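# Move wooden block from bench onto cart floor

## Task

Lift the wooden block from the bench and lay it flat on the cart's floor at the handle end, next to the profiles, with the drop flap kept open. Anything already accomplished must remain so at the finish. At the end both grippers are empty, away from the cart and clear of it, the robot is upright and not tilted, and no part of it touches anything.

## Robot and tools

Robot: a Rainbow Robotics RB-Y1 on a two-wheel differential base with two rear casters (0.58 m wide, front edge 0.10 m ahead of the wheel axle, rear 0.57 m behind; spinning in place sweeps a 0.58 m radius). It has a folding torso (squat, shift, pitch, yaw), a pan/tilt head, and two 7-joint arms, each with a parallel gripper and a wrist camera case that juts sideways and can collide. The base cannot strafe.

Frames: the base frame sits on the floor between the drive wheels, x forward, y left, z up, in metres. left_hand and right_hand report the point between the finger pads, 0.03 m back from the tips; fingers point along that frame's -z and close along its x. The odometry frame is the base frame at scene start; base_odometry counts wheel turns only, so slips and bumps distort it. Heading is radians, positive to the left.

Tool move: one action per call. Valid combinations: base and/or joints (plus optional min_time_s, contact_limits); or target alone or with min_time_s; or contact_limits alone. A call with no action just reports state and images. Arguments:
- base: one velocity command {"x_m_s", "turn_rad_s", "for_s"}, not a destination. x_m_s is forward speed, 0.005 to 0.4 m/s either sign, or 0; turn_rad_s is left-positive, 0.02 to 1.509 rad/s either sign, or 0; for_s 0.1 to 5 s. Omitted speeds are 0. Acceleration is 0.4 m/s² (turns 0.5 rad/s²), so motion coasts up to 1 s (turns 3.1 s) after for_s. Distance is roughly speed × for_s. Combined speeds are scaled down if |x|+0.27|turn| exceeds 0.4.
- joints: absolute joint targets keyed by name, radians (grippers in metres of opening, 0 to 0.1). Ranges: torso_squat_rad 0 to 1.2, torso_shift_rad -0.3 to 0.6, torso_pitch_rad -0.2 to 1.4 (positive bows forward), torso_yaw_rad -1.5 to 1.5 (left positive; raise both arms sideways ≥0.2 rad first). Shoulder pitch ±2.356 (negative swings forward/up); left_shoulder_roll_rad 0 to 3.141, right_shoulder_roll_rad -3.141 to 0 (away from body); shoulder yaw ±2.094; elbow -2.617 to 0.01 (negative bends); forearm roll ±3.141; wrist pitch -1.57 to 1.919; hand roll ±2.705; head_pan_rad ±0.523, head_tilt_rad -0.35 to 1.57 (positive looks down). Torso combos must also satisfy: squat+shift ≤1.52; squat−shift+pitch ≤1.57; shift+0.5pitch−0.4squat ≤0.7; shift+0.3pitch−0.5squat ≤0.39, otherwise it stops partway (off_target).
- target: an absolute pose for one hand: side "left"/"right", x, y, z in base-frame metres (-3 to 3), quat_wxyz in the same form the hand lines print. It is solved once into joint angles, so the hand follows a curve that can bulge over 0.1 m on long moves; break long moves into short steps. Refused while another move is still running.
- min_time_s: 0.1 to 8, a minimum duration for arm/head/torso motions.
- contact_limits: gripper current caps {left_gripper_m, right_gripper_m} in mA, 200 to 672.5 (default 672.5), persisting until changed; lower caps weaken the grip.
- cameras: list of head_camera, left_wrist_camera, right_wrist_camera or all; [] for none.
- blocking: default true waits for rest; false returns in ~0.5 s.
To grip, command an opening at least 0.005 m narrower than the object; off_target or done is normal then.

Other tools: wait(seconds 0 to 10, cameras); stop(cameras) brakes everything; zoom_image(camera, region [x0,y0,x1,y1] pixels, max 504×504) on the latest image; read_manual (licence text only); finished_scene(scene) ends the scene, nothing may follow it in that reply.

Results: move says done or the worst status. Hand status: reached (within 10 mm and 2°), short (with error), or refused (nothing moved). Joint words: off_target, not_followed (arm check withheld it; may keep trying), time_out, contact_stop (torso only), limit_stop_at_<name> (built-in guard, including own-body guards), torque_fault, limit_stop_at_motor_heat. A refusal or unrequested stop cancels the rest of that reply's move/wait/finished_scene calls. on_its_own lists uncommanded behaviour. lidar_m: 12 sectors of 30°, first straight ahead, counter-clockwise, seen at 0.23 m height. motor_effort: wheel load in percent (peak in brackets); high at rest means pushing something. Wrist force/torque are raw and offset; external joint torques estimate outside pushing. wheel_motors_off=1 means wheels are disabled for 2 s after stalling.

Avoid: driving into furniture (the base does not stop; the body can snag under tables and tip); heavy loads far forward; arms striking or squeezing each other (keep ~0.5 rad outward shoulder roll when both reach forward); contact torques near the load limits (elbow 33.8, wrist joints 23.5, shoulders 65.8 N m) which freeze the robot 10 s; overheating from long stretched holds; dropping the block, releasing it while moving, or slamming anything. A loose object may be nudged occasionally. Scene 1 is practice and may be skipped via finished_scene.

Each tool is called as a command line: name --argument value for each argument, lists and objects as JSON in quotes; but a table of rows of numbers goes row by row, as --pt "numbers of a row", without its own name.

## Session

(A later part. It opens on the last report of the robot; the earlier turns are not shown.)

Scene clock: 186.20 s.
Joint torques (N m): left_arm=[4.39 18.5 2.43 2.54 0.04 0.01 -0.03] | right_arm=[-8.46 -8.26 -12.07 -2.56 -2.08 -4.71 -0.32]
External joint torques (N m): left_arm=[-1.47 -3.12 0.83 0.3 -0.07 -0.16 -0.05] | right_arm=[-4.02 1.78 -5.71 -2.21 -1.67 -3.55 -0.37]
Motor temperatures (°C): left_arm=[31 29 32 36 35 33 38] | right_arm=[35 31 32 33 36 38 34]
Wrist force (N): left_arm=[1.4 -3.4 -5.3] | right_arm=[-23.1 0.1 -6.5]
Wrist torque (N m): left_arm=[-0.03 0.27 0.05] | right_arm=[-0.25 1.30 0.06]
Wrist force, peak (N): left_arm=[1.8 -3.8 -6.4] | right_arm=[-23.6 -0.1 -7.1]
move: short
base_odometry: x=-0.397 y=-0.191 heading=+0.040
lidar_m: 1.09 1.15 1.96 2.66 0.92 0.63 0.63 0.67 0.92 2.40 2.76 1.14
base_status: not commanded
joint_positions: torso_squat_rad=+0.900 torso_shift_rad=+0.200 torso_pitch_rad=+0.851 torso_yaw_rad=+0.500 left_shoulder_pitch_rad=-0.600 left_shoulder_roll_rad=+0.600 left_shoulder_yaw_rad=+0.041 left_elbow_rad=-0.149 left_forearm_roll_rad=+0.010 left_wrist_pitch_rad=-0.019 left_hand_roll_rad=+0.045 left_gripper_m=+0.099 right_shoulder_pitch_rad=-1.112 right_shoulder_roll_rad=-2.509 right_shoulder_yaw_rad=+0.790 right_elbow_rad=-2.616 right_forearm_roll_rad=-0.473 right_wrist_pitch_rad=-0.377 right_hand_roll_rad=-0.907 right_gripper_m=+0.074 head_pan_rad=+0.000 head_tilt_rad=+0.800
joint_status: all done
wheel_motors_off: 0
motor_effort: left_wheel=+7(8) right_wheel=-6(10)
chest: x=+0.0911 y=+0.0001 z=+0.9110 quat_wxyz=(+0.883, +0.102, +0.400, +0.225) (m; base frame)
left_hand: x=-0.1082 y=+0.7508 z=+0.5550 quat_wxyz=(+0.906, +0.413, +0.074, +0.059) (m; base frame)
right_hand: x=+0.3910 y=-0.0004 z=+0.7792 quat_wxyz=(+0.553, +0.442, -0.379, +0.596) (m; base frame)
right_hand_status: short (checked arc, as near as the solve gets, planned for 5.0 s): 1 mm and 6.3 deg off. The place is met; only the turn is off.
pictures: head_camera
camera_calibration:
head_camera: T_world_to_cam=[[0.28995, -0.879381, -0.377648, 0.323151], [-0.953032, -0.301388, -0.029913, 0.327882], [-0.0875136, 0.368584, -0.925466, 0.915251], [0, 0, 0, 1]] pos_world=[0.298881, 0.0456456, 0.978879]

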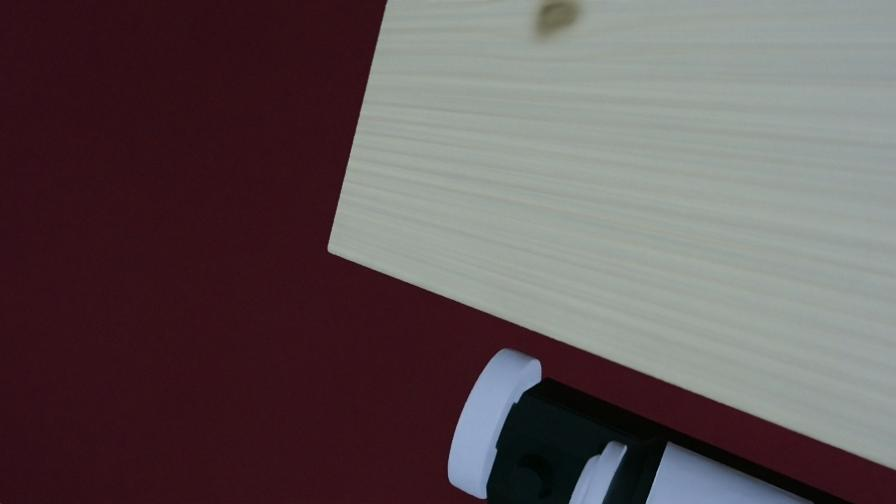

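move --target '{"side":"right","x":0.40,"y":0.0,"z":0.59,"quat_wxyz":[0.579,0.4056,-0.4056,0.579]}' --min_time_s 3 --cameras '[]'

move --joints '{"torso_squat_rad":0.4,"head_pan_rad":-0.4,"head_tilt_rad":0.3}' --cameras '["head_camera"]'

move --base '{"x_m_s":0.2,"for_s":2.5}' --cameras '["head_camera"]'

Scene clock: 196.30 s.
Joint torques (N m): left_arm=[4.4 18.59 2.75 2.68 0.13 0.01 -0.01] | right_arm=[-10.03 -6.84 -10.18 -12.05 -0.24 -7.36 0.14]
External joint torques (N m): left_arm=[-1.46 -3.04 1.15 0.44 0.02 -0.16 -0.03] | right_arm=[-4.12 4 -4 -6.75 -0.45 -5.55 0.1]
Motor temperatures (°C): left_arm=[31 29 32 36 35 33 38] | right_arm=[35 31 32 32 36 38 34]
Wrist force (N): left_arm=[1.3 -3.0 -5.7] | right_arm=[-22.2 0.4 -7.4]
Wrist torque (N m): left_arm=[-0.02 0.19 0.06] | right_arm=[-0.21 1.35 0.05]
Wrist force, peak (N): left_arm=[1.6 -3.6 -6.5] | right_arm=[-23.8 0.6 -6.8]
move: done
base_odometry: x=-0.397 y=-0.191 heading=+0.040
lidar_m: 1.10 1.14 1.96 2.67 0.93 0.67 0.63 0.66 0.91 2.41 2.76 1.13
base_status: not commanded
joint_positions: torso_squat_rad=+0.900 torso_shift_rad=+0.200 torso_pitch_rad=+0.851 torso_yaw_rad=+0.500 left_shoulder_pitch_rad=-0.600 left_shoulder_roll_rad=+0.600 left_shoulder_yaw_rad=+0.041 left_elbow_rad=-0.149 left_forearm_roll_rad=+0.010 left_wrist_pitch_rad=-0.019 left_hand_roll_rad=+0.045 left_gripper_m=+0.099 right_shoulder_pitch_rad=-1.096 right_shoulder_roll_rad=-1.955 right_shoulder_yaw_rad=+1.346 right_elbow_rad=-2.261 right_forearm_roll_rad=-0.787 right_wrist_pitch_rad=-0.272 right_hand_roll_rad=+0.020 right_gripper_m=+0.074 head_pan_rad=+0.000 head_tilt_rad=+0.800
joint_status: all done
wheel_motors_off: 0
motor_effort: left_wheel=+7(8) right_wheel=-7(9)
chest: x=+0.0911 y=+0.0001 z=+0.9110 quat_wxyz=(+0.883, +0.102, +0.400, +0.225) (m; base frame)
left_hand: x=-0.1082 y=+0.7508 z=+0.5550 quat_wxyz=(+0.906, +0.413, +0.074, +0.059) (m; base frame)
right_hand: x=+0.4004 y=-0.0011 z=+0.5885 quat_wxyz=(+0.579, +0.407, -0.401, +0.582) (m; base frame)
right_hand_status: reached (checked arc, planned for 3.0 s): 2 mm and 0.6 deg off.
pictures: none
No camera images: "cameras" was empty.

Scene clock: 198.73 s.
Joint torques (N m): left_arm=[4.65 18.92 2.36 2.57 0 0.05 -0.06] | right_arm=[-10.08 -7.36 -10.21 -12.52 -0.26 -7.38 0.08]
External joint torques (N m): left_arm=[-1.22 -2.71 0.76 0.33 -0.11 -0.12 -0.07] | right_arm=[-4.17 3.48 -4.03 -7.21 -0.47 -5.58 0.03]
Motor temperatures (°C): left_arm=[31 29 32 36 35 33 38] | right_arm=[35 31 32 32 36 38 34]
Wrist force (N): left_arm=[1.9 -3.3 -5.0] | right_arm=[-23.0 1.0 -7.4]
Wrist torque (N m): left_arm=[0.01 0.25 0.08] | right_arm=[-0.18 1.23 0.03]
Wrist force, peak (N): left_arm=[1.3 -3.8 -6.6] | right_arm=[-23.6 1.3 -7.6]
move: done
base_odometry: x=-0.397 y=-0.191 heading=+0.040
lidar_m: 1.09 1.15 1.95 2.66 0.91 0.67 0.64 0.67 0.92 2.39 2.76 1.14
base_status: not commanded
joint_positions: torso_squat_rad=+0.400 torso_shift_rad=+0.200 torso_pitch_rad=+0.851 torso_yaw_rad=+0.500 left_shoulder_pitch_rad=-0.600 left_shoulder_roll_rad=+0.600 left_shoulder_yaw_rad=+0.041 left_elbow_rad=-0.149 left_forearm_roll_rad=+0.010 left_wrist_pitch_rad=-0.019 left_hand_roll_rad=+0.045 left_gripper_m=+0.099 right_shoulder_pitch_rad=-1.096 right_shoulder_roll_rad=-1.954 right_shoulder_yaw_rad=+1.346 right_elbow_rad=-2.261 right_forearm_roll_rad=-0.787 right_wrist_pitch_rad=-0.272 right_hand_roll_rad=+0.020 right_gripper_m=+0.074 head_pan_rad=-0.400 head_tilt_rad=+0.300
joint_status: all done
wheel_motors_off: 0
motor_effort: left_wheel=+4(8) right_wheel=-4(7)
chest: x=+0.1329 y=+0.0001 z=+1.1164 quat_wxyz=(+0.883, +0.102, +0.400, +0.225) (m; base frame)
left_hand: x=-0.0665 y=+0.7508 z=+0.7604 quat_wxyz=(+0.906, +0.413, +0.074, +0.058) (m; base frame)
right_hand: x=+0.4421 y=-0.0010 z=+0.7938 quat_wxyz=(+0.579, +0.407, -0.401, +0.582) (m; base frame)
pictures: head_camera
camera_calibration:
head_camera: T_world_to_cam=[[0.050804, -0.99342, -0.102647, 0.121277], [-0.889093, 0.00182652, -0.457723, 0.879578], [0.454899, 0.114517, -0.883149, 0.898839], [0, 0, 0, 1]] pos_world=[0.366985, 0.0159398, 1.20886]

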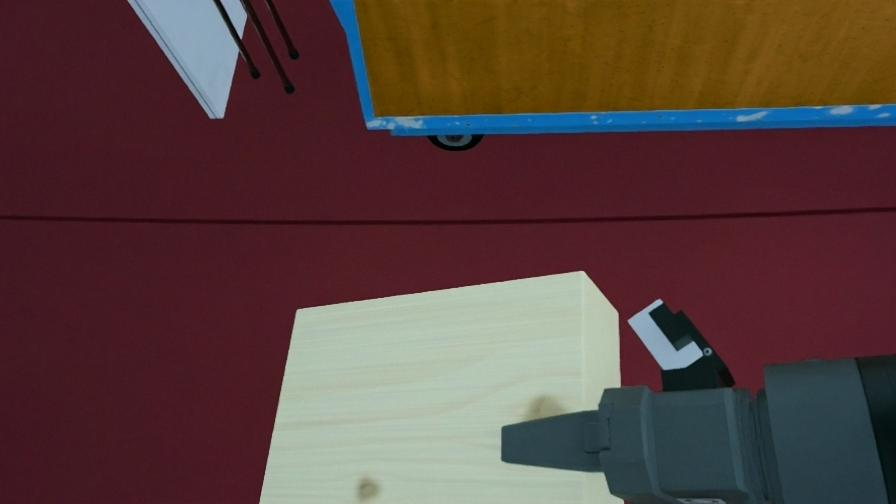

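Scene clock: 202.10 s.
Joint torques (N m): left_arm=[5.51 18.94 2.48 2.71 0.1 -0.03 0] | right_arm=[-10.78 -7.47 -10.47 -12.61 -0.11 -7.49 0.11]
External joint torques (N m): left_arm=[-0.35 -2.69 0.89 0.47 0 -0.2 -0.01] | right_arm=[-4.87 3.37 -4.29 -7.3 -0.32 -5.69 0.06]
Motor temperatures (°C): left_arm=[31 29 32 36 35 33 38] | right_arm=[35 31 32 32 36 38 34]
Wrist force (N): left_arm=[1.6 -3.8 -5.3] | right_arm=[-22.5 0.4 -7.7]
Wrist torque (N m): left_arm=[0.08 0.25 0.07] | right_arm=[-0.15 1.33 0.02]
Wrist force, peak (N): left_arm=[2.0 -3.5 -6.6] | right_arm=[-23.8 0.0 -7.0]
move: done
base_odometry: x=+0.103 y=-0.171 heading=+0.040
lidar_m: 0.59 0.62 1.68 4.71 1.62 1.19 1.13 1.16 1.61 4.24 0.84 0.62
base_status: done (sent for 2.5 of 2.5 s)
joint_positions: torso_squat_rad=+0.400 torso_shift_rad=+0.200 torso_pitch_rad=+0.851 torso_yaw_rad=+0.500 left_shoulder_pitch_rad=-0.600 left_shoulder_roll_rad=+0.600 left_shoulder_yaw_rad=+0.041 left_elbow_rad=-0.149 left_forearm_roll_rad=+0.010 left_wrist_pitch_rad=-0.019 left_hand_roll_rad=+0.045 left_gripper_m=+0.099 right_shoulder_pitch_rad=-1.096 right_shoulder_roll_rad=-1.954 right_shoulder_yaw_rad=+1.346 right_elbow_rad=-2.261 right_forearm_roll_rad=-0.787 right_wrist_pitch_rad=-0.272 right_hand_roll_rad=+0.020 right_gripper_m=+0.074 head_pan_rad=-0.400 head_tilt_rad=+0.300
joint_status: not commanded
wheel_motors_off: 0
motor_effort: left_wheel=+1(28) right_wheel=+0(29)
chest: x=+0.1329 y=+0.0001 z=+1.1164 quat_wxyz=(+0.883, +0.102, +0.400, +0.225) (m; base frame)
left_hand: x=-0.0663 y=+0.7509 z=+0.7604 quat_wxyz=(+0.906, +0.413, +0.074, +0.058) (m; base frame)
right_hand: x=+0.4421 y=-0.0011 z=+0.7937 quat_wxyz=(+0.579, +0.407, -0.401, +0.582) (m; base frame)
pictures: head_camera
camera_calibration:
head_camera: T_world_to_cam=[[0.050804, -0.99342, -0.102647, 0.121277], [-0.889093, 0.00182652, -0.457723, 0.879578], [0.454899, 0.114517, -0.883149, 0.898839], [0, 0, 0, 1]] pos_world=[0.366985, 0.0159398, 1.20886]

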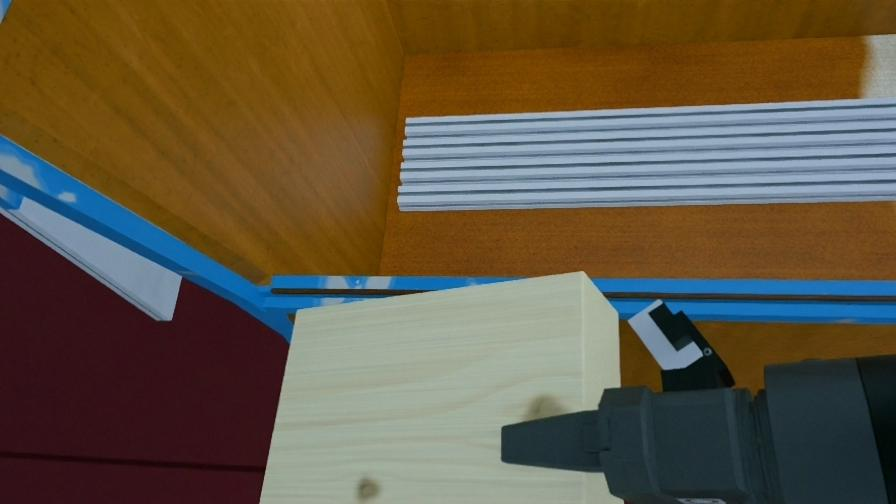

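move --base '{"x_m_s":0.15,"for_s":2.47}' --cameras '["head_camera"]'

move --joints '{"torso_squat_rad":0.9}' --min_time_s 4 --cameras '["head_camera"]'

Scene clock: 209.60 s.
Joint torques (N m): left_arm=[5.58 18.85 2.35 2.52 0.04 -0.01 0.04] | right_arm=[-10.96 -7.84 -10.39 -12.59 -0.12 -7.41 0.17]
External joint torques (N m): left_arm=[-0.28 -2.78 0.75 0.28 -0.07 -0.18 0.02] | right_arm=[-5.05 2.99 -4.21 -7.29 -0.32 -5.61 0.12]
Motor temperatures (°C): left_arm=[31 29 32 36 35 33 38] | right_arm=[35 31 32 32 36 38 34]
Wrist force (N): left_arm=[1.3 -3.0 -5.9] | right_arm=[-22.3 1.1 -7.3]
Wrist torque (N m): left_arm=[-0.04 0.21 0.04] | right_arm=[-0.17 1.22 0.01]
Wrist force, peak (N): left_arm=[1.3 -4.1 -6.1] | right_arm=[-23.8 -1.1 -7.6]
move: done
base_odometry: x=+0.472 y=-0.157 heading=+0.040
lidar_m: 0.22 0.24 0.33 3.90 2.19 1.57 1.50 1.56 2.15 0.93 0.31 0.23
base_status: done (sent for 2.47 of 2.47 s)
joint_positions: torso_squat_rad=+0.400 torso_shift_rad=+0.200 torso_pitch_rad=+0.851 torso_yaw_rad=+0.500 left_shoulder_pitch_rad=-0.600 left_shoulder_roll_rad=+0.600 left_shoulder_yaw_rad=+0.041 left_elbow_rad=-0.149 left_forearm_roll_rad=+0.010 left_wrist_pitch_rad=-0.019 left_hand_roll_rad=+0.045 left_gripper_m=+0.099 right_shoulder_pitch_rad=-1.096 right_shoulder_roll_rad=-1.954 right_shoulder_yaw_rad=+1.346 right_elbow_rad=-2.261 right_forearm_roll_rad=-0.787 right_wrist_pitch_rad=-0.272 right_hand_roll_rad=+0.020 right_gripper_m=+0.074 head_pan_rad=-0.400 head_tilt_rad=+0.300
joint_status: not commanded
wheel_motors_off: 0
motor_effort: left_wheel=+0(25) right_wheel=-3(22)
chest: x=+0.1329 y=+0.0001 z=+1.1164 quat_wxyz=(+0.883, +0.102, +0.400, +0.225) (m; base frame)
left_hand: x=-0.0663 y=+0.7509 z=+0.7604 quat_wxyz=(+0.906, +0.413, +0.074, +0.058) (m; base frame)
right_hand: x=+0.4421 y=-0.0011 z=+0.7937 quat_wxyz=(+0.579, +0.407, -0.401, +0.582) (m; base frame)
pictures: head_camera
camera_calibration:
head_camera: T_world_to_cam=[[0.050804, -0.99342, -0.102647, 0.121277], [-0.889093, 0.00182652, -0.457723, 0.879578], [0.454899, 0.114517, -0.883149, 0.898839], [0, 0, 0, 1]] pos_world=[0.366985, 0.0159398, 1.20886]

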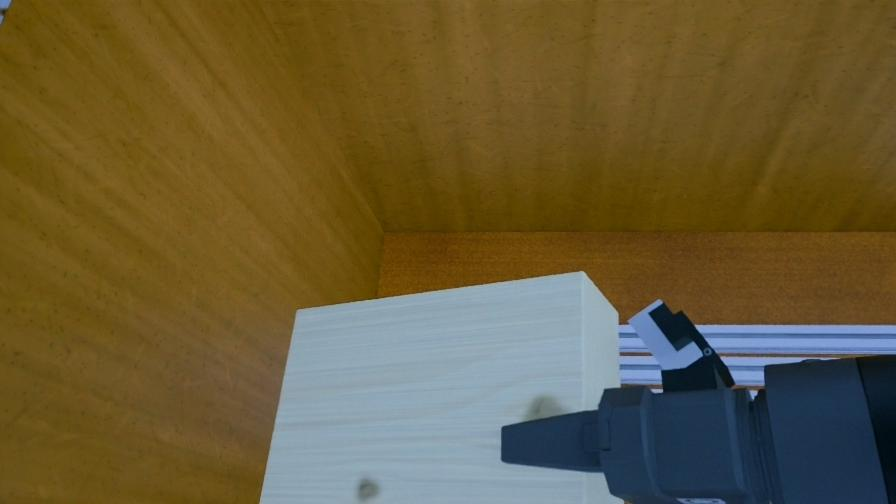

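Scene clock: 213.90 s.
Joint torques (N m): left_arm=[5.63 18.98 2.62 2.52 0.04 -0.05 0.05] | right_arm=[-8.49 -7.61 -8.66 -14.71 0.67 -6.49 0.16]
External joint torques (N m): left_arm=[-0.22 -2.64 1.02 0.28 -0.07 -0.22 0.04] | right_arm=[-2.57 3.23 -2.47 -9.41 0.46 -4.69 0.11]
Motor temperatures (°C): left_arm=[31 29 32 36 35 33 38] | right_arm=[35 31 32 32 36 39 34]
Wrist force (N): left_arm=[1.7 -3.4 -5.3] | right_arm=[-17.7 -12.5 -5.3]
Wrist torque (N m): left_arm=[-0.04 0.26 0.06] | right_arm=[0.17 1.40 -0.14]
Wrist force, peak (N): left_arm=[1.7 -3.1 -6.6] | right_arm=[-23.2 0.6 -7.7]
move: done
base_odometry: x=+0.472 y=-0.157 heading=+0.040
lidar_m: 0.22 0.23 0.32 3.90 2.18 1.57 1.50 1.58 2.13 0.91 0.33 0.23
base_status: not commanded
joint_positions: torso_squat_rad=+0.900 torso_shift_rad=+0.200 torso_pitch_rad=+0.850 torso_yaw_rad=+0.500 left_shoulder_pitch_rad=-0.600 left_shoulder_roll_rad=+0.600 left_shoulder_yaw_rad=+0.041 left_elbow_rad=-0.149 left_forearm_roll_rad=+0.010 left_wrist_pitch_rad=-0.019 left_hand_roll_rad=+0.045 left_gripper_m=+0.099 right_shoulder_pitch_rad=-1.096 right_shoulder_roll_rad=-1.954 right_shoulder_yaw_rad=+1.346 right_elbow_rad=-2.260 right_forearm_roll_rad=-0.787 right_wrist_pitch_rad=-0.272 right_hand_roll_rad=+0.020 right_gripper_m=+0.074 head_pan_rad=-0.400 head_tilt_rad=+0.300
joint_status: all done
wheel_motors_off: 0
motor_effort: left_wheel=-2(2) right_wheel=-4(4)
chest: x=+0.0911 y=+0.0001 z=+0.9111 quat_wxyz=(+0.883, +0.102, +0.400, +0.225) (m; base frame)
left_hand: x=-0.1080 y=+0.7508 z=+0.5551 quat_wxyz=(+0.906, +0.413, +0.074, +0.059) (m; base frame)
right_hand: x=+0.4008 y=-0.0010 z=+0.5887 quat_wxyz=(+0.579, +0.407, -0.401, +0.582) (m; base frame)
pictures: head_camera
camera_calibration:
head_camera: T_world_to_cam=[[0.050838, -0.993419, -0.102637, 0.102216], [-0.888928, 0.00183294, -0.458043, 0.748756], [0.455217, 0.114523, -0.882985, 0.736373], [0, 0, 0, 1]] pos_world=[0.325185, 0.0158398, 1.00366]

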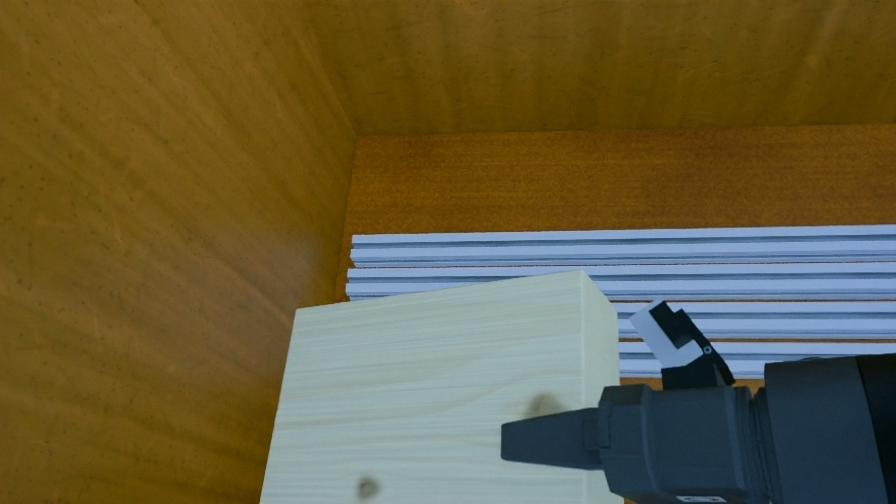

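move --target '{"side":"right","x":0.425,"y":-0.005,"z":0.58,"quat_wxyz":[0.579,0.4056,-0.4056,0.579]}' --min_time_s 2 --cameras '["head_camera"]'

move --target '{"side":"right","x":0.425,"y":-0.005,"z":0.49,"quat_wxyz":[0.579,0.4056,-0.4056,0.579]}' --min_time_s 2 --cameras '["head_camera"]'

Scene clock: 218.27 s.
Joint torques (N m): left_arm=[5.48 18.72 2.72 2.61 -0.01 -0.01 -0.02] | right_arm=[-14.33 -7.57 -13.65 -10.96 -0.1 -7.52 -0.36]
External joint torques (N m): left_arm=[-0.37 -2.91 1.12 0.37 -0.11 -0.18 -0.03] | right_arm=[-7.9 3.69 -7.03 -6.14 -0.19 -5.74 -0.4]
Motor temperatures (°C): left_arm=[31 29 32 36 35 33 38] | right_arm=[35 31 32 32 36 39 34]
Wrist force (N): left_arm=[1.6 -3.3 -5.1] | right_arm=[-22.4 1.2 -7.0]
Wrist torque (N m): left_arm=[-0.03 0.23 0.04] | right_arm=[-0.16 1.33 0.04]
Wrist force, peak (N): left_arm=[1.4 -4.0 -6.6] | right_arm=[-23.4 -1.0 -6.4]
move: done
base_odometry: x=+0.472 y=-0.157 heading=+0.040
lidar_m: 0.22 0.24 0.31 3.91 2.19 1.57 1.50 1.58 2.13 0.91 0.32 0.24
base_status: not commanded
joint_positions: torso_squat_rad=+0.900 torso_shift_rad=+0.200 torso_pitch_rad=+0.851 torso_yaw_rad=+0.500 left_shoulder_pitch_rad=-0.600 left_shoulder_roll_rad=+0.600 left_shoulder_yaw_rad=+0.041 left_elbow_rad=-0.149 left_forearm_roll_rad=+0.010 left_wrist_pitch_rad=-0.019 left_hand_roll_rad=+0.045 left_gripper_m=+0.099 right_shoulder_pitch_rad=-1.098 right_shoulder_roll_rad=-1.934 right_shoulder_yaw_rad=+1.321 right_elbow_rad=-2.166 right_forearm_roll_rad=-0.640 right_wrist_pitch_rad=-0.311 right_hand_roll_rad=-0.151 right_gripper_m=+0.074 head_pan_rad=-0.400 head_tilt_rad=+0.300
joint_status: all done
wheel_motors_off: 0
motor_effort: left_wheel=-1(3) right_wheel=-2(3)
chest: x=+0.0912 y=+0.0001 z=+0.9111 quat_wxyz=(+0.883, +0.102, +0.400, +0.225) (m; base frame)
left_hand: x=-0.1080 y=+0.7508 z=+0.5551 quat_wxyz=(+0.906, +0.413, +0.074, +0.058) (m; base frame)
right_hand: x=+0.4245 y=-0.0063 z=+0.5780 quat_wxyz=(+0.583, +0.401, -0.406, +0.578) (m; base frame)
right_hand_status: reached (checked arc, planned for 2.0 s): 2 mm and 0.7 deg off.
pictures: head_camera
camera_calibration:
head_camera: T_world_to_cam=[[0.050827, -0.99342, -0.102636, 0.102209], [-0.88899, 0.00182677, -0.457924, 0.748611], [0.455098, 0.114517, -0.883047, 0.736386], [0, 0, 0, 1]] pos_world=[0.325185, 0.0158398, 1.00356]

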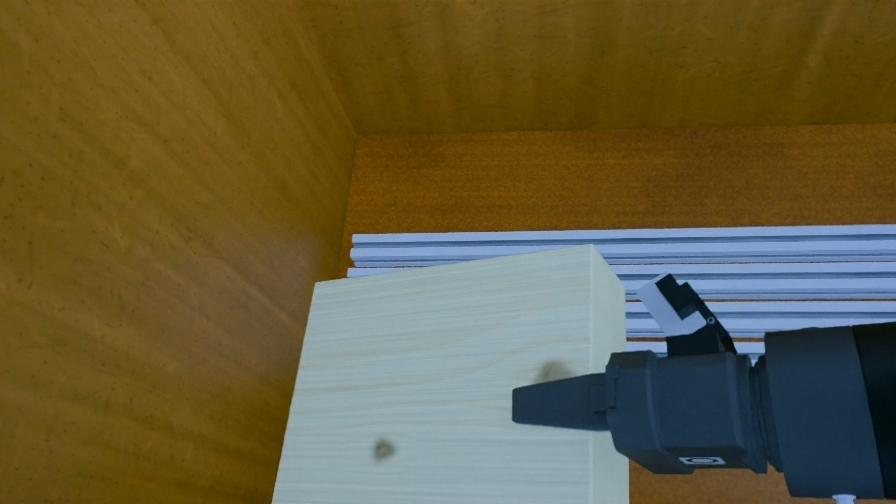

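Scene clock: 220.60 s.
Joint torques (N m): left_arm=[5.48 19.07 2.49 2.57 0.05 -0.16 0] | right_arm=[-11.71 -7.53 -10.11 -11.2 -0.32 -7.52 0.19]
External joint torques (N m): left_arm=[-0.37 -2.56 0.89 0.33 -0.06 -0.33 -0.02] | right_arm=[-4.61 3.37 -4.14 -6.53 -0.38 -5.73 0.14]
Motor temperatures (°C): left_arm=[31 29 32 36 34 33 38] | right_arm=[35 31 32 32 36 39 34]
Wrist force (N): left_arm=[1.4 -3.6 -5.4] | right_arm=[-22.7 0.6 -6.9]
Wrist torque (N m): left_arm=[0.02 0.30 0.03] | right_arm=[-0.28 1.28 0.05]
Wrist force, peak (N): left_arm=[1.4 -4.0 -6.3] | right_arm=[-23.6 0.9 -7.7]
move: done
base_odometry: x=+0.472 y=-0.157 heading=+0.040
lidar_m: 0.21 0.23 0.31 3.90 2.17 1.57 1.50 1.57 2.13 0.92 0.34 0.24
base_status: not commanded
joint_positions: torso_squat_rad=+0.900 torso_shift_rad=+0.200 torso_pitch_rad=+0.851 torso_yaw_rad=+0.500 left_shoulder_pitch_rad=-0.600 left_shoulder_roll_rad=+0.600 left_shoulder_yaw_rad=+0.041 left_elbow_rad=-0.149 left_forearm_roll_rad=+0.010 left_wrist_pitch_rad=-0.019 left_hand_roll_rad=+0.045 left_gripper_m=+0.099 right_shoulder_pitch_rad=-1.052 right_shoulder_roll_rad=-1.688 right_shoulder_yaw_rad=+1.400 right_elbow_rad=-1.814 right_forearm_roll_rad=-0.550 right_wrist_pitch_rad=-0.455 right_hand_roll_rad=-0.135 right_gripper_m=+0.074 head_pan_rad=-0.400 head_tilt_rad=+0.300
joint_status: all done
wheel_motors_off: 0
motor_effort: left_wheel=-1(2) right_wheel=-1(3)
chest: x=+0.0912 y=+0.0001 z=+0.9110 quat_wxyz=(+0.883, +0.102, +0.400, +0.225) (m; base frame)
left_hand: x=-0.1080 y=+0.7508 z=+0.5550 quat_wxyz=(+0.906, +0.413, +0.074, +0.058) (m; base frame)
right_hand: x=+0.4247 y=-0.0062 z=+0.4887 quat_wxyz=(+0.581, +0.404, -0.405, +0.580) (m; base frame)
right_hand_status: reached (checked arc, planned for 2.0 s): 2 mm and 0.3 deg off.
pictures: head_camera
camera_calibration:
head_camera: T_world_to_cam=[[0.0508111, -0.99342, -0.102644, 0.102222], [-0.888991, 0.00184431, -0.457922, 0.748609], [0.455098, 0.114517, -0.883047, 0.736386], [0, 0, 0, 1]] pos_world=[0.325185, 0.0158398, 1.00356]

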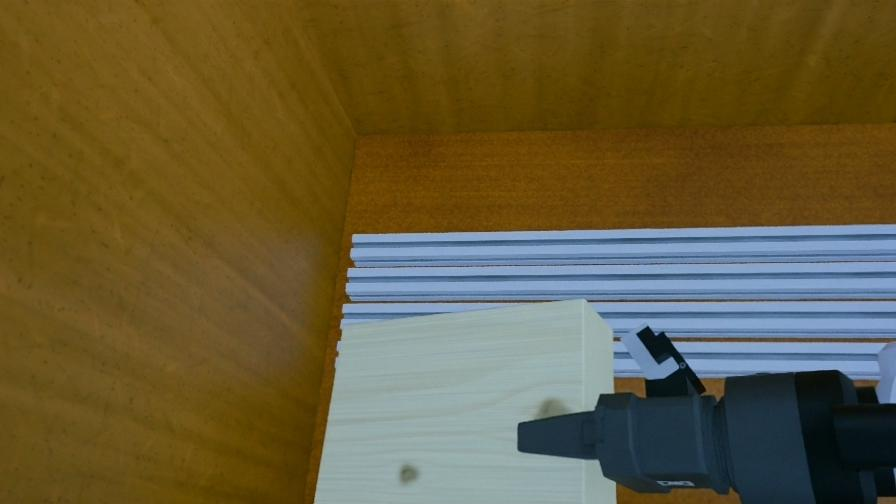

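move --target '{"side":"right","x":0.422,"y":-0.005,"z":0.40,"quat_wxyz":[0.5592,0.4328,-0.4328,0.5592]}' --min_time_s 3 --cameras '["head_camera"]'

move --target '{"side":"right","x":0.422,"y":-0.005,"z":0.365,"quat_wxyz":[0.5334,0.4642,-0.4642,0.5334]}' --min_time_s 3 --cameras '["head_camera","right_wrist_camera"]'

Scene clock: 227.47 s.
Joint torques (N m): left_arm=[5.29 19.12 2.34 2.52 0 0.04 -0.04] | right_arm=[-9 -6.05 -5.08 -7.62 -0.21 -5.84 -0.94]
External joint torques (N m): left_arm=[-0.56 -2.51 0.74 0.28 -0.11 -0.13 -0.05] | right_arm=[-1.4 3.44 -0.67 -4.59 -0.08 -4.01 -0.99]
Motor temperatures (°C): left_arm=[31 29 32 36 34 33 38] | right_arm=[35 31 32 32 36 39 34]
Wrist force (N): left_arm=[1.1 -3.3 -5.5] | right_arm=[-18.7 -0.3 -2.3]
Wrist torque (N m): left_arm=[0.02 0.21 0.05] | right_arm=[-0.69 0.38 0.51]
Wrist force, peak (N): left_arm=[1.4 -4.0 -6.3] | right_arm=[-23.4 1.1 -7.5]
move: done
base_odometry: x=+0.472 y=-0.157 heading=+0.040
lidar_m: 0.22 0.22 0.32 3.90 2.17 1.57 1.50 1.58 2.12 0.91 0.32 0.22
base_status: not commanded
joint_positions: torso_squat_rad=+0.900 torso_shift_rad=+0.200 torso_pitch_rad=+0.850 torso_yaw_rad=+0.500 left_shoulder_pitch_rad=-0.600 left_shoulder_roll_rad=+0.600 left_shoulder_yaw_rad=+0.041 left_elbow_rad=-0.149 left_forearm_roll_rad=+0.010 left_wrist_pitch_rad=-0.019 left_hand_roll_rad=+0.045 left_gripper_m=+0.099 right_shoulder_pitch_rad=-1.013 right_shoulder_roll_rad=-1.340 right_shoulder_yaw_rad=+1.473 right_elbow_rad=-1.210 right_forearm_roll_rad=-0.475 right_wrist_pitch_rad=-0.833 right_hand_roll_rad=-0.168 right_gripper_m=+0.074 head_pan_rad=-0.400 head_tilt_rad=+0.300
joint_status: all done
wheel_motors_off: 0
motor_effort: left_wheel=-1(2) right_wheel=+0(2)
chest: x=+0.0910 y=+0.0001 z=+0.9111 quat_wxyz=(+0.883, +0.102, +0.400, +0.225) (m; base frame)
left_hand: x=-0.1080 y=+0.7508 z=+0.5551 quat_wxyz=(+0.906, +0.413, +0.074, +0.059) (m; base frame)
right_hand: x=+0.4223 y=-0.0058 z=+0.3996 quat_wxyz=(+0.560, +0.431, -0.432, +0.560) (m; base frame)
right_hand_status: reached (checked arc, planned for 3.0 s): 1 mm and 0.2 deg off.
pictures: head_camera
camera_calibration:
head_camera: T_world_to_cam=[[0.0508943, -0.993408, -0.102719, 0.1023], [-0.888826, 0.00184618, -0.458242, 0.74879], [0.455411, 0.114621, -0.882872, 0.736373], [0, 0, 0, 1]] pos_world=[0.324985, 0.0158396, 1.00376]

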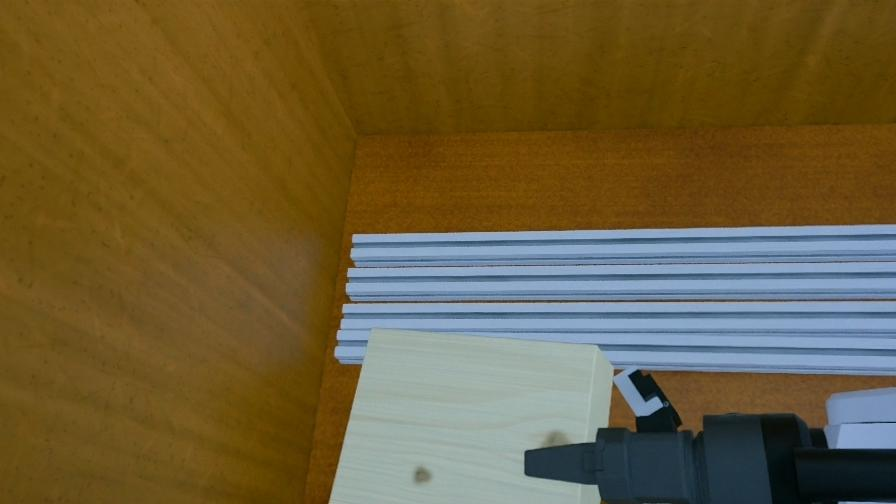

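Scene clock: 230.80 s.
Joint torques (N m): left_arm=[5.4 18.86 2.38 2.58 0.07 -0.03 -0.06] | right_arm=[-9.15 -4.79 -3.19 -3.23 -1.17 -5.8 -0.68]
External joint torques (N m): left_arm=[-0.44 -2.78 0.79 0.34 -0.03 -0.2 -0.07] | right_arm=[-1.17 2.53 -0.58 -2.55 -0.74 -3.98 -0.73]
Motor temperatures (°C): left_arm=[31 29 32 36 34 33 38] | right_arm=[35 31 32 32 36 39 34]
Wrist force (N): left_arm=[1.6 -3.4 -5.3] | right_arm=[-18.8 -0.6 -3.0]
Wrist torque (N m): left_arm=[-0.02 0.21 0.07] | right_arm=[-0.30 0.43 0.49]
Wrist force, peak (N): left_arm=[1.6 -3.5 -6.4] | right_arm=[-24.2 1.2 -5.1]
move: done
base_odometry: x=+0.472 y=-0.157 heading=+0.040
lidar_m: 0.22 0.23 0.33 3.90 2.17 1.57 1.50 1.58 2.14 0.91 0.34 0.24
base_status: not commanded
joint_positions: torso_squat_rad=+0.900 torso_shift_rad=+0.200 torso_pitch_rad=+0.850 torso_yaw_rad=+0.500 left_shoulder_pitch_rad=-0.600 left_shoulder_roll_rad=+0.600 left_shoulder_yaw_rad=+0.041 left_elbow_rad=-0.149 left_forearm_roll_rad=+0.010 left_wrist_pitch_rad=-0.019 left_hand_roll_rad=+0.045 left_gripper_m=+0.099 right_shoulder_pitch_rad=-1.003 right_shoulder_roll_rad=-1.014 right_shoulder_yaw_rad=+1.497 right_elbow_rad=-0.577 right_forearm_roll_rad=-0.440 right_wrist_pitch_rad=-1.240 right_hand_roll_rad=-0.264 right_gripper_m=+0.076 head_pan_rad=-0.400 head_tilt_rad=+0.300
joint_status: all done
wheel_motors_off: 0
motor_effort: left_wheel=+1(2) right_wheel=+0(2)
chest: x=+0.0910 y=+0.0001 z=+0.9111 quat_wxyz=(+0.883, +0.102, +0.400, +0.225) (m; base frame)
left_hand: x=-0.1081 y=+0.7509 z=+0.5552 quat_wxyz=(+0.906, +0.413, +0.074, +0.059) (m; base frame)
right_hand: x=+0.4220 y=-0.0054 z=+0.3650 quat_wxyz=(+0.535, +0.462, -0.463, +0.535) (m; base frame)
right_hand_status: reached (checked arc, planned for 3.0 s): 0 mm and 0.4 deg off.
pictures: head_camera, right_wrist_camera
camera_calibration:
head_camera: T_world_to_cam=[[0.0509485, -0.993396, -0.102802, 0.102366], [-0.888825, 0.00183625, -0.458243, 0.748791], [0.455406, 0.11472, -0.882862, 0.736363], [0, 0, 0, 1]] pos_world=[0.324985, 0.0158393, 1.00376]
right_wrist_camera: T_world_to_cam=[[0.0298781, -0.118926, -0.992453, 0.347696], [-0.86227, -0.505266, 0.0345872, 0.375541], [-0.505566, 0.85473, -0.117643, 0.333137], [0, 0, 0, 1]] pos_world=[0.481852, -0.0536438, 0.371274]

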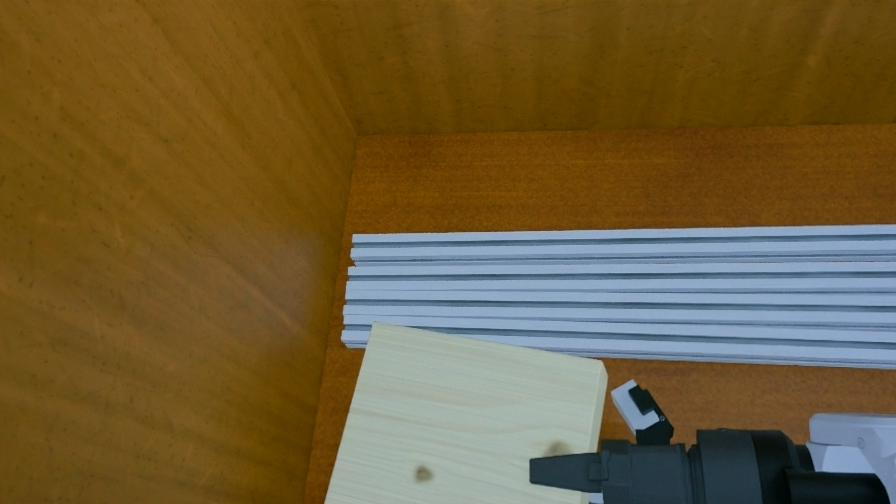

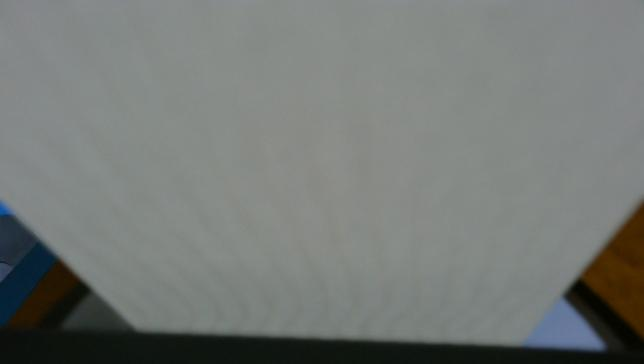

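move --target '{"side":"right","x":0.418,"y":-0.01,"z":0.44,"quat_wxyz":[0.579,0.4056,-0.4056,0.579]}' --min_time_s 3 --cameras '[]'

move --target '{"side":"right","x":0.425,"y":-0.01,"z":0.44,"quat_wxyz":[0.5211,0.4426,-0.3649,0.6321]}' --min_time_s 3 --cameras '["head_camera"]'

Scene clock: 237.27 s.
Joint torques (N m): left_arm=[5.5 19.19 2.53 2.5 0.12 -0.04 0.09] | right_arm=[-14.51 -9.11 -11.83 -11.38 -0.52 -7.49 0.55]
External joint torques (N m): left_arm=[-0.35 -2.44 0.93 0.27 0.01 -0.21 0.08] | right_arm=[-7.38 1.35 -6.61 -7.26 -0.54 -5.7 0.51]
Motor temperatures (°C): left_arm=[31 29 32 36 34 33 38] | right_arm=[35 31 32 32 36 39 34]
Wrist force (N): left_arm=[1.4 -3.7 -5.6] | right_arm=[-22.5 0.7 -7.1]
Wrist torque (N m): left_arm=[0.02 0.21 0.04] | right_arm=[-0.02 1.38 -0.40]
Wrist force, peak (N): left_arm=[1.8 -4.0 -6.1] | right_arm=[-23.9 1.2 -6.6]
move: done
base_odometry: x=+0.472 y=-0.157 heading=+0.040
lidar_m: 0.22 0.23 0.32 3.91 2.17 1.57 1.50 1.57 2.12 0.92 0.32 0.24
base_status: not commanded
joint_positions: torso_squat_rad=+0.900 torso_shift_rad=+0.200 torso_pitch_rad=+0.850 torso_yaw_rad=+0.500 left_shoulder_pitch_rad=-0.600 left_shoulder_roll_rad=+0.600 left_shoulder_yaw_rad=+0.041 left_elbow_rad=-0.149 left_forearm_roll_rad=+0.010 left_wrist_pitch_rad=-0.019 left_hand_roll_rad=+0.045 left_gripper_m=+0.099 right_shoulder_pitch_rad=-1.039 right_shoulder_roll_rad=-1.550 right_shoulder_yaw_rad=+1.465 right_elbow_rad=-1.582 right_forearm_roll_rad=-0.521 right_wrist_pitch_rad=-0.579 right_hand_roll_rad=-0.128 right_gripper_m=+0.074 head_pan_rad=-0.400 head_tilt_rad=+0.300
joint_status: all done
wheel_motors_off: 0
motor_effort: left_wheel=+2(3) right_wheel=+0(2)
chest: x=+0.0911 y=+0.0000 z=+0.9111 quat_wxyz=(+0.883, +0.102, +0.400, +0.225) (m; base frame)
left_hand: x=-0.1080 y=+0.7508 z=+0.5551 quat_wxyz=(+0.906, +0.413, +0.074, +0.059) (m; base frame)
right_hand: x=+0.4166 y=-0.0118 z=+0.4381 quat_wxyz=(+0.579, +0.408, -0.401, +0.581) (m; base frame)
right_hand_status: reached (checked arc, planned for 3.0 s): 3 mm and 0.6 deg off.
pictures: none
No camera images: "cameras" was empty.

Scene clock: 240.60 s.
Joint torques (N m): left_arm=[5.68 19.08 2.57 2.61 0.06 -0.02 -0.03] | right_arm=[-17.26 -5.84 -9.07 -8.57 -1.62 -7.01 -0.09]
External joint torques (N m): left_arm=[-0.18 -2.55 0.97 0.37 -0.05 -0.19 -0.05] | right_arm=[-8.26 3.65 -3.38 -5.39 -1.23 -5.37 -0.13]
Motor temperatures (°C): left_arm=[31 29 32 36 34 33 38] | right_arm=[35 31 32 32 36 39 34]
Wrist force (N): left_arm=[1.8 -3.2 -4.7] | right_arm=[-22.4 0.7 -7.3]
Wrist torque (N m): left_arm=[0.01 0.27 0.04] | right_arm=[0.00 1.39 -0.36]
Wrist force, peak (N): left_arm=[1.7 -3.6 -6.2] | right_arm=[-23.3 0.7 -6.9]
move: done
base_odometry: x=+0.472 y=-0.157 heading=+0.040
lidar_m: 0.21 0.22 0.32 3.90 2.17 1.57 1.50 1.57 2.12 0.92 0.34 0.24
base_status: not commanded
joint_positions: torso_squat_rad=+0.900 torso_shift_rad=+0.200 torso_pitch_rad=+0.850 torso_yaw_rad=+0.500 left_shoulder_pitch_rad=-0.600 left_shoulder_roll_rad=+0.600 left_shoulder_yaw_rad=+0.041 left_elbow_rad=-0.149 left_forearm_roll_rad=+0.010 left_wrist_pitch_rad=-0.019 left_hand_roll_rad=+0.045 left_gripper_m=+0.099 right_shoulder_pitch_rad=-1.258 right_shoulder_roll_rad=-1.514 right_shoulder_yaw_rad=+1.623 right_elbow_rad=-1.437 right_forearm_roll_rad=-0.210 right_wrist_pitch_rad=-0.707 right_hand_roll_rad=-0.423 right_gripper_m=+0.074 head_pan_rad=-0.400 head_tilt_rad=+0.300
joint_status: all done
wheel_motors_off: 0
motor_effort: left_wheel=+2(2) right_wheel=+2(3)
chest: x=+0.0911 y=+0.0000 z=+0.9111 quat_wxyz=(+0.883, +0.102, +0.400, +0.225) (m; base frame)
left_hand: x=-0.1080 y=+0.7508 z=+0.5551 quat_wxyz=(+0.906, +0.413, +0.074, +0.059) (m; base frame)
right_hand: x=+0.4246 y=-0.0114 z=+0.4386 quat_wxyz=(+0.523, +0.441, -0.364, +0.633) (m; base frame)
right_hand_status: reached (checked arc, planned for 3.0 s): 2 mm and 0.3 deg off.
pictures: head_camera
camera_calibration:
head_camera: T_world_to_cam=[[0.0508817, -0.993408, -0.102725, 0.102295], [-0.888928, 0.00183447, -0.458043, 0.748667], [0.455212, 0.114621, -0.882975, 0.736408], [0, 0, 0, 1]] pos_world=[0.325085, 0.0158395, 1.00366]

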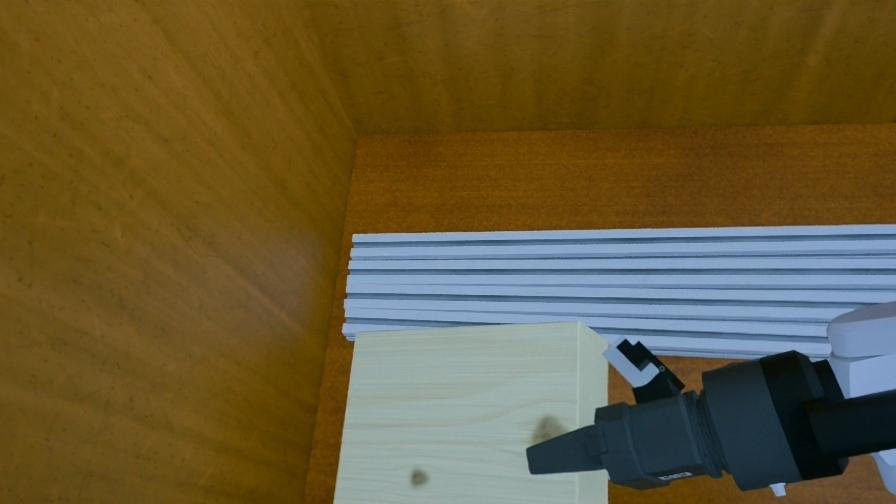

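move --target '{"side":"right","x":0.42,"y":-0.01,"z":0.385,"quat_wxyz":[0.4647,0.517,-0.404,0.5947]}' --min_time_s 3 --cameras '["head_camera"]'

move --joints '{"torso_squat_rad":0.95}' --min_time_s 3 --cameras '["head_camera"]'

Scene clock: 247.30 s.
Joint torques (N m): left_arm=[5.55 18.99 2.48 2.66 0.04 -0.07 -0.04] | right_arm=[-14.24 -4.04 -5.72 -3.61 -3.26 -7.27 0.62]
External joint torques (N m): left_arm=[-0.31 -2.64 0.88 0.42 -0.07 -0.23 -0.05] | right_arm=[-4.34 3.36 -3.01 -3.79 -2.55 -5.53 0.57]
Motor temperatures (°C): left_arm=[31 29 32 36 34 33 38] | right_arm=[35 31 32 32 36 39 34]
Wrist force (N): left_arm=[1.7 -3.5 -5.3] | right_arm=[-23.4 1.3 -2.4]
Wrist torque (N m): left_arm=[0.01 0.26 0.07] | right_arm=[-0.20 1.55 -0.37]
Wrist force, peak (N): left_arm=[2.1 -4.2 -6.0] | right_arm=[-24.8 2.7 -4.2]
move: done
base_odometry: x=+0.472 y=-0.157 heading=+0.040
lidar_m: 0.22 0.23 0.30 3.91 2.17 1.57 1.50 1.57 2.14 0.92 0.33 0.23
base_status: not commanded
joint_positions: torso_squat_rad=+0.900 torso_shift_rad=+0.200 torso_pitch_rad=+0.851 torso_yaw_rad=+0.500 left_shoulder_pitch_rad=-0.600 left_shoulder_roll_rad=+0.600 left_shoulder_yaw_rad=+0.041 left_elbow_rad=-0.149 left_forearm_roll_rad=+0.010 left_wrist_pitch_rad=-0.019 left_hand_roll_rad=+0.045 left_gripper_m=+0.099 right_shoulder_pitch_rad=-1.141 right_shoulder_roll_rad=-1.021 right_shoulder_yaw_rad=+1.623 right_elbow_rad=-0.488 right_forearm_roll_rad=-0.265 right_wrist_pitch_rad=-1.379 right_hand_roll_rad=-0.396 right_gripper_m=+0.074 head_pan_rad=-0.400 head_tilt_rad=+0.300
joint_status: all done
wheel_motors_off: 0
motor_effort: left_wheel=+1(2) right_wheel=-1(2)
chest: x=+0.0911 y=+0.0000 z=+0.9110 quat_wxyz=(+0.883, +0.102, +0.400, +0.225) (m; base frame)
left_hand: x=-0.1081 y=+0.7508 z=+0.5551 quat_wxyz=(+0.906, +0.413, +0.074, +0.059) (m; base frame)
right_hand: x=+0.4194 y=-0.0109 z=+0.3846 quat_wxyz=(+0.468, +0.513, -0.402, +0.597) (m; base frame)
right_hand_status: reached (checked arc, planned for 3.0 s): 1 mm and 0.6 deg off.
pictures: head_camera
camera_calibration:
head_camera: T_world_to_cam=[[0.0508752, -0.993407, -0.102735, 0.102292], [-0.88897, 0.00183429, -0.457963, 0.748643], [0.455132, 0.114627, -0.883015, 0.736341], [0, 0, 0, 1]] pos_world=[0.325185, 0.0158395, 1.00356]

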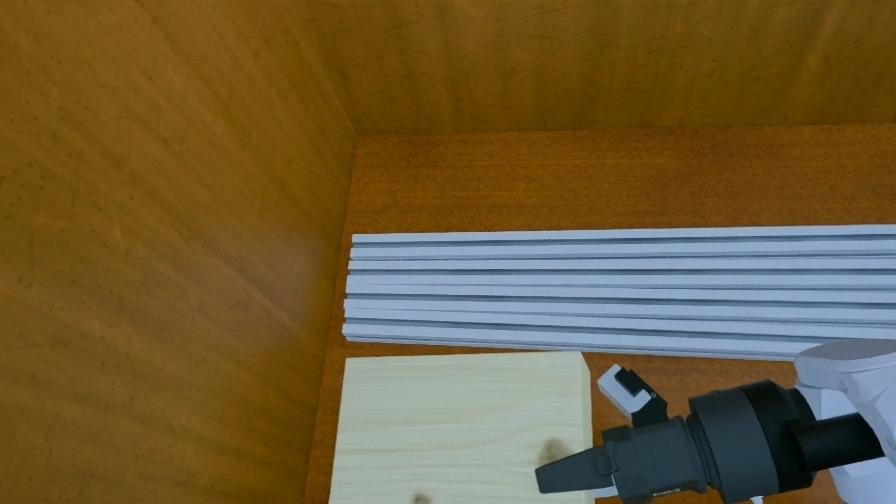

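Scene clock: 250.57 s.
Joint torques (N m): left_arm=[5.37 18.97 2.71 2.54 0.02 0 -0.02] | right_arm=[-14.5 -4.7 -5.28 -3.53 -3.29 -7.37 0.64]
External joint torques (N m): left_arm=[-0.44 -2.67 1.11 0.32 -0.09 -0.17 -0.04] | right_arm=[-4.58 2.71 -2.56 -3.7 -2.58 -5.63 0.59]
Motor temperatures (°C): left_arm=[31 29 32 36 34 33 38] | right_arm=[35 31 32 32 36 39 34]
Wrist force (N): left_arm=[2.1 -3.2 -5.0] | right_arm=[-23.5 1.9 -2.8]
Wrist torque (N m): left_arm=[-0.01 0.26 0.06] | right_arm=[-0.24 1.53 -0.37]
Wrist force, peak (N): left_arm=[1.3 -4.0 -6.4] | right_arm=[-24.1 1.7 -3.3]
move: off_target
base_odometry: x=+0.472 y=-0.157 heading=+0.040
lidar_m: 0.22 0.23 0.32 3.91 2.17 1.58 1.50 1.58 2.14 0.90 0.33 0.24
base_status: not commanded
joint_positions: torso_squat_rad=+0.921 torso_shift_rad=+0.200 torso_pitch_rad=+0.849 torso_yaw_rad=+0.500 left_shoulder_pitch_rad=-0.600 left_shoulder_roll_rad=+0.600 left_shoulder_yaw_rad=+0.041 left_elbow_rad=-0.149 left_forearm_roll_rad=+0.010 left_wrist_pitch_rad=-0.019 left_hand_roll_rad=+0.045 left_gripper_m=+0.099 right_shoulder_pitch_rad=-1.141 right_shoulder_roll_rad=-1.021 right_shoulder_yaw_rad=+1.623 right_elbow_rad=-0.488 right_forearm_roll_rad=-0.265 right_wrist_pitch_rad=-1.379 right_hand_roll_rad=-0.396 right_gripper_m=+0.074 head_pan_rad=-0.400 head_tilt_rad=+0.300
joint_status: torso_squat_rad off_target (ended at +0.921, target +0.950)
wheel_motors_off: 0
on_its_own: torso_squat_rad is held at +0.921, not at your +0.950
motor_effort: left_wheel=+1(2) right_wheel=+0(2)
chest: x=+0.0885 y=+0.0000 z=+0.9001 quat_wxyz=(+0.883, +0.102, +0.399, +0.225) (m; base frame)
left_hand: x=-0.1101 y=+0.7508 z=+0.5438 quat_wxyz=(+0.906, +0.413, +0.073, +0.059) (m; base frame)
right_hand: x=+0.4176 y=-0.0109 z=+0.3741 quat_wxyz=(+0.468, +0.513, -0.403, +0.597) (m; base frame)
pictures: head_camera
camera_calibration:
head_camera: T_world_to_cam=[[0.0510156, -0.993408, -0.102653, 0.101218], [-0.888267, 0.00184761, -0.459324, 0.742421], [0.456486, 0.114616, -0.882317, 0.727122], [0, 0, 0, 1]] pos_world=[0.322384, 0.0158396, 0.992954]

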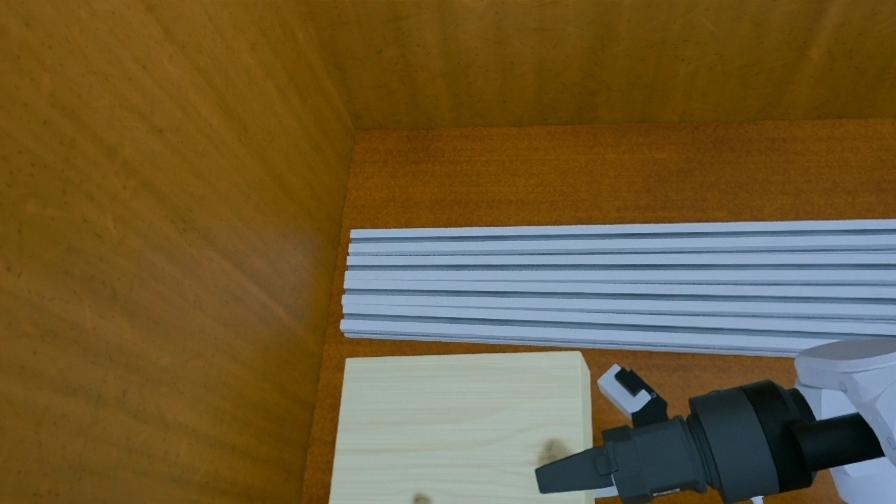

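move --joints '{"torso_squat_rad":0.96,"torso_shift_rad":0.24}' --min_time_s 3 --cameras '["head_camera"]'

Scene clock: 255.80 s.
Joint torques (N m): left_arm=[5.22 18.62 2.28 2.45 0.1 -0.03 -0.03] | right_arm=[-8.74 -4.93 -0.92 3.41 3.07 5.03 1.86]
External joint torques (N m): left_arm=[-0.6 -3.01 0.68 0.22 -0.01 -0.2 -0.05] | right_arm=[1.23 2.45 1.82 3.25 3.78 6.77 1.81]
Motor temperatures (°C): left_arm=[31 29 32 36 34 33 38] | right_arm=[35 31 32 32 36 39 34]
Wrist force (N): left_arm=[1.4 -3.5 -5.6] | right_arm=[5.9 -2.7 13.3]
Wrist torque (N m): left_arm=[0.06 0.14 0.05] | right_arm=[-0.15 -5.02 -2.32]
Wrist force, peak (N): left_arm=[1.6 -3.9 -6.3] | right_arm=[-24.3 1.8 -3.3]
move: done
base_odometry: x=+0.472 y=-0.157 heading=+0.040
lidar_m: 0.22 0.23 0.33 3.91 2.17 1.56 1.50 1.58 2.15 0.92 0.33 0.22
base_status: not commanded
joint_positions: torso_squat_rad=+0.960 torso_shift_rad=+0.240 torso_pitch_rad=+0.849 torso_yaw_rad=+0.500 left_shoulder_pitch_rad=-0.600 left_shoulder_roll_rad=+0.600 left_shoulder_yaw_rad=+0.041 left_elbow_rad=-0.149 left_forearm_roll_rad=+0.010 left_wrist_pitch_rad=-0.019 left_hand_roll_rad=+0.045 left_gripper_m=+0.099 right_shoulder_pitch_rad=-1.142 right_shoulder_roll_rad=-1.021 right_shoulder_yaw_rad=+1.622 right_elbow_rad=-0.489 right_forearm_roll_rad=-0.267 right_wrist_pitch_rad=-1.382 right_hand_roll_rad=-0.396 right_gripper_m=+0.074 head_pan_rad=-0.400 head_tilt_rad=+0.300
joint_status: all done
wheel_motors_off: 0
motor_effort: left_wheel=-1(2) right_wheel=+1(3)
chest: x=+0.0997 y=+0.0000 z=+0.8749 quat_wxyz=(+0.883, +0.102, +0.399, +0.225) (m; base frame)
left_hand: x=-0.0989 y=+0.7508 z=+0.5187 quat_wxyz=(+0.906, +0.413, +0.073, +0.059) (m; base frame)
right_hand: x=+0.4292 y=-0.0099 z=+0.3504 quat_wxyz=(+0.466, +0.514, -0.404, +0.595) (m; base frame)
pictures: head_camera
camera_calibration:
head_camera: T_world_to_cam=[[0.0509039, -0.993408, -0.102708, 0.0980416], [-0.888376, 0.00194563, -0.459112, 0.74058], [0.456286, 0.114614, -0.882421, 0.699866], [0, 0, 0, 1]] pos_world=[0.333584, 0.0157399, 0.967655]

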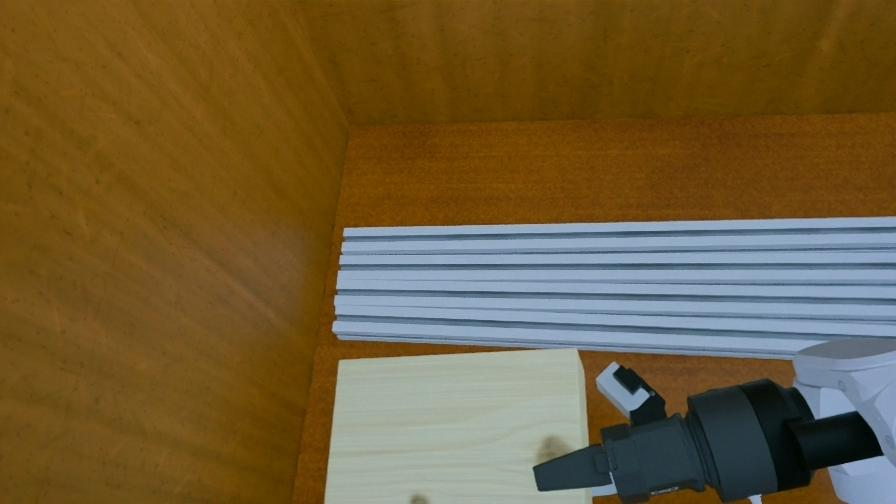

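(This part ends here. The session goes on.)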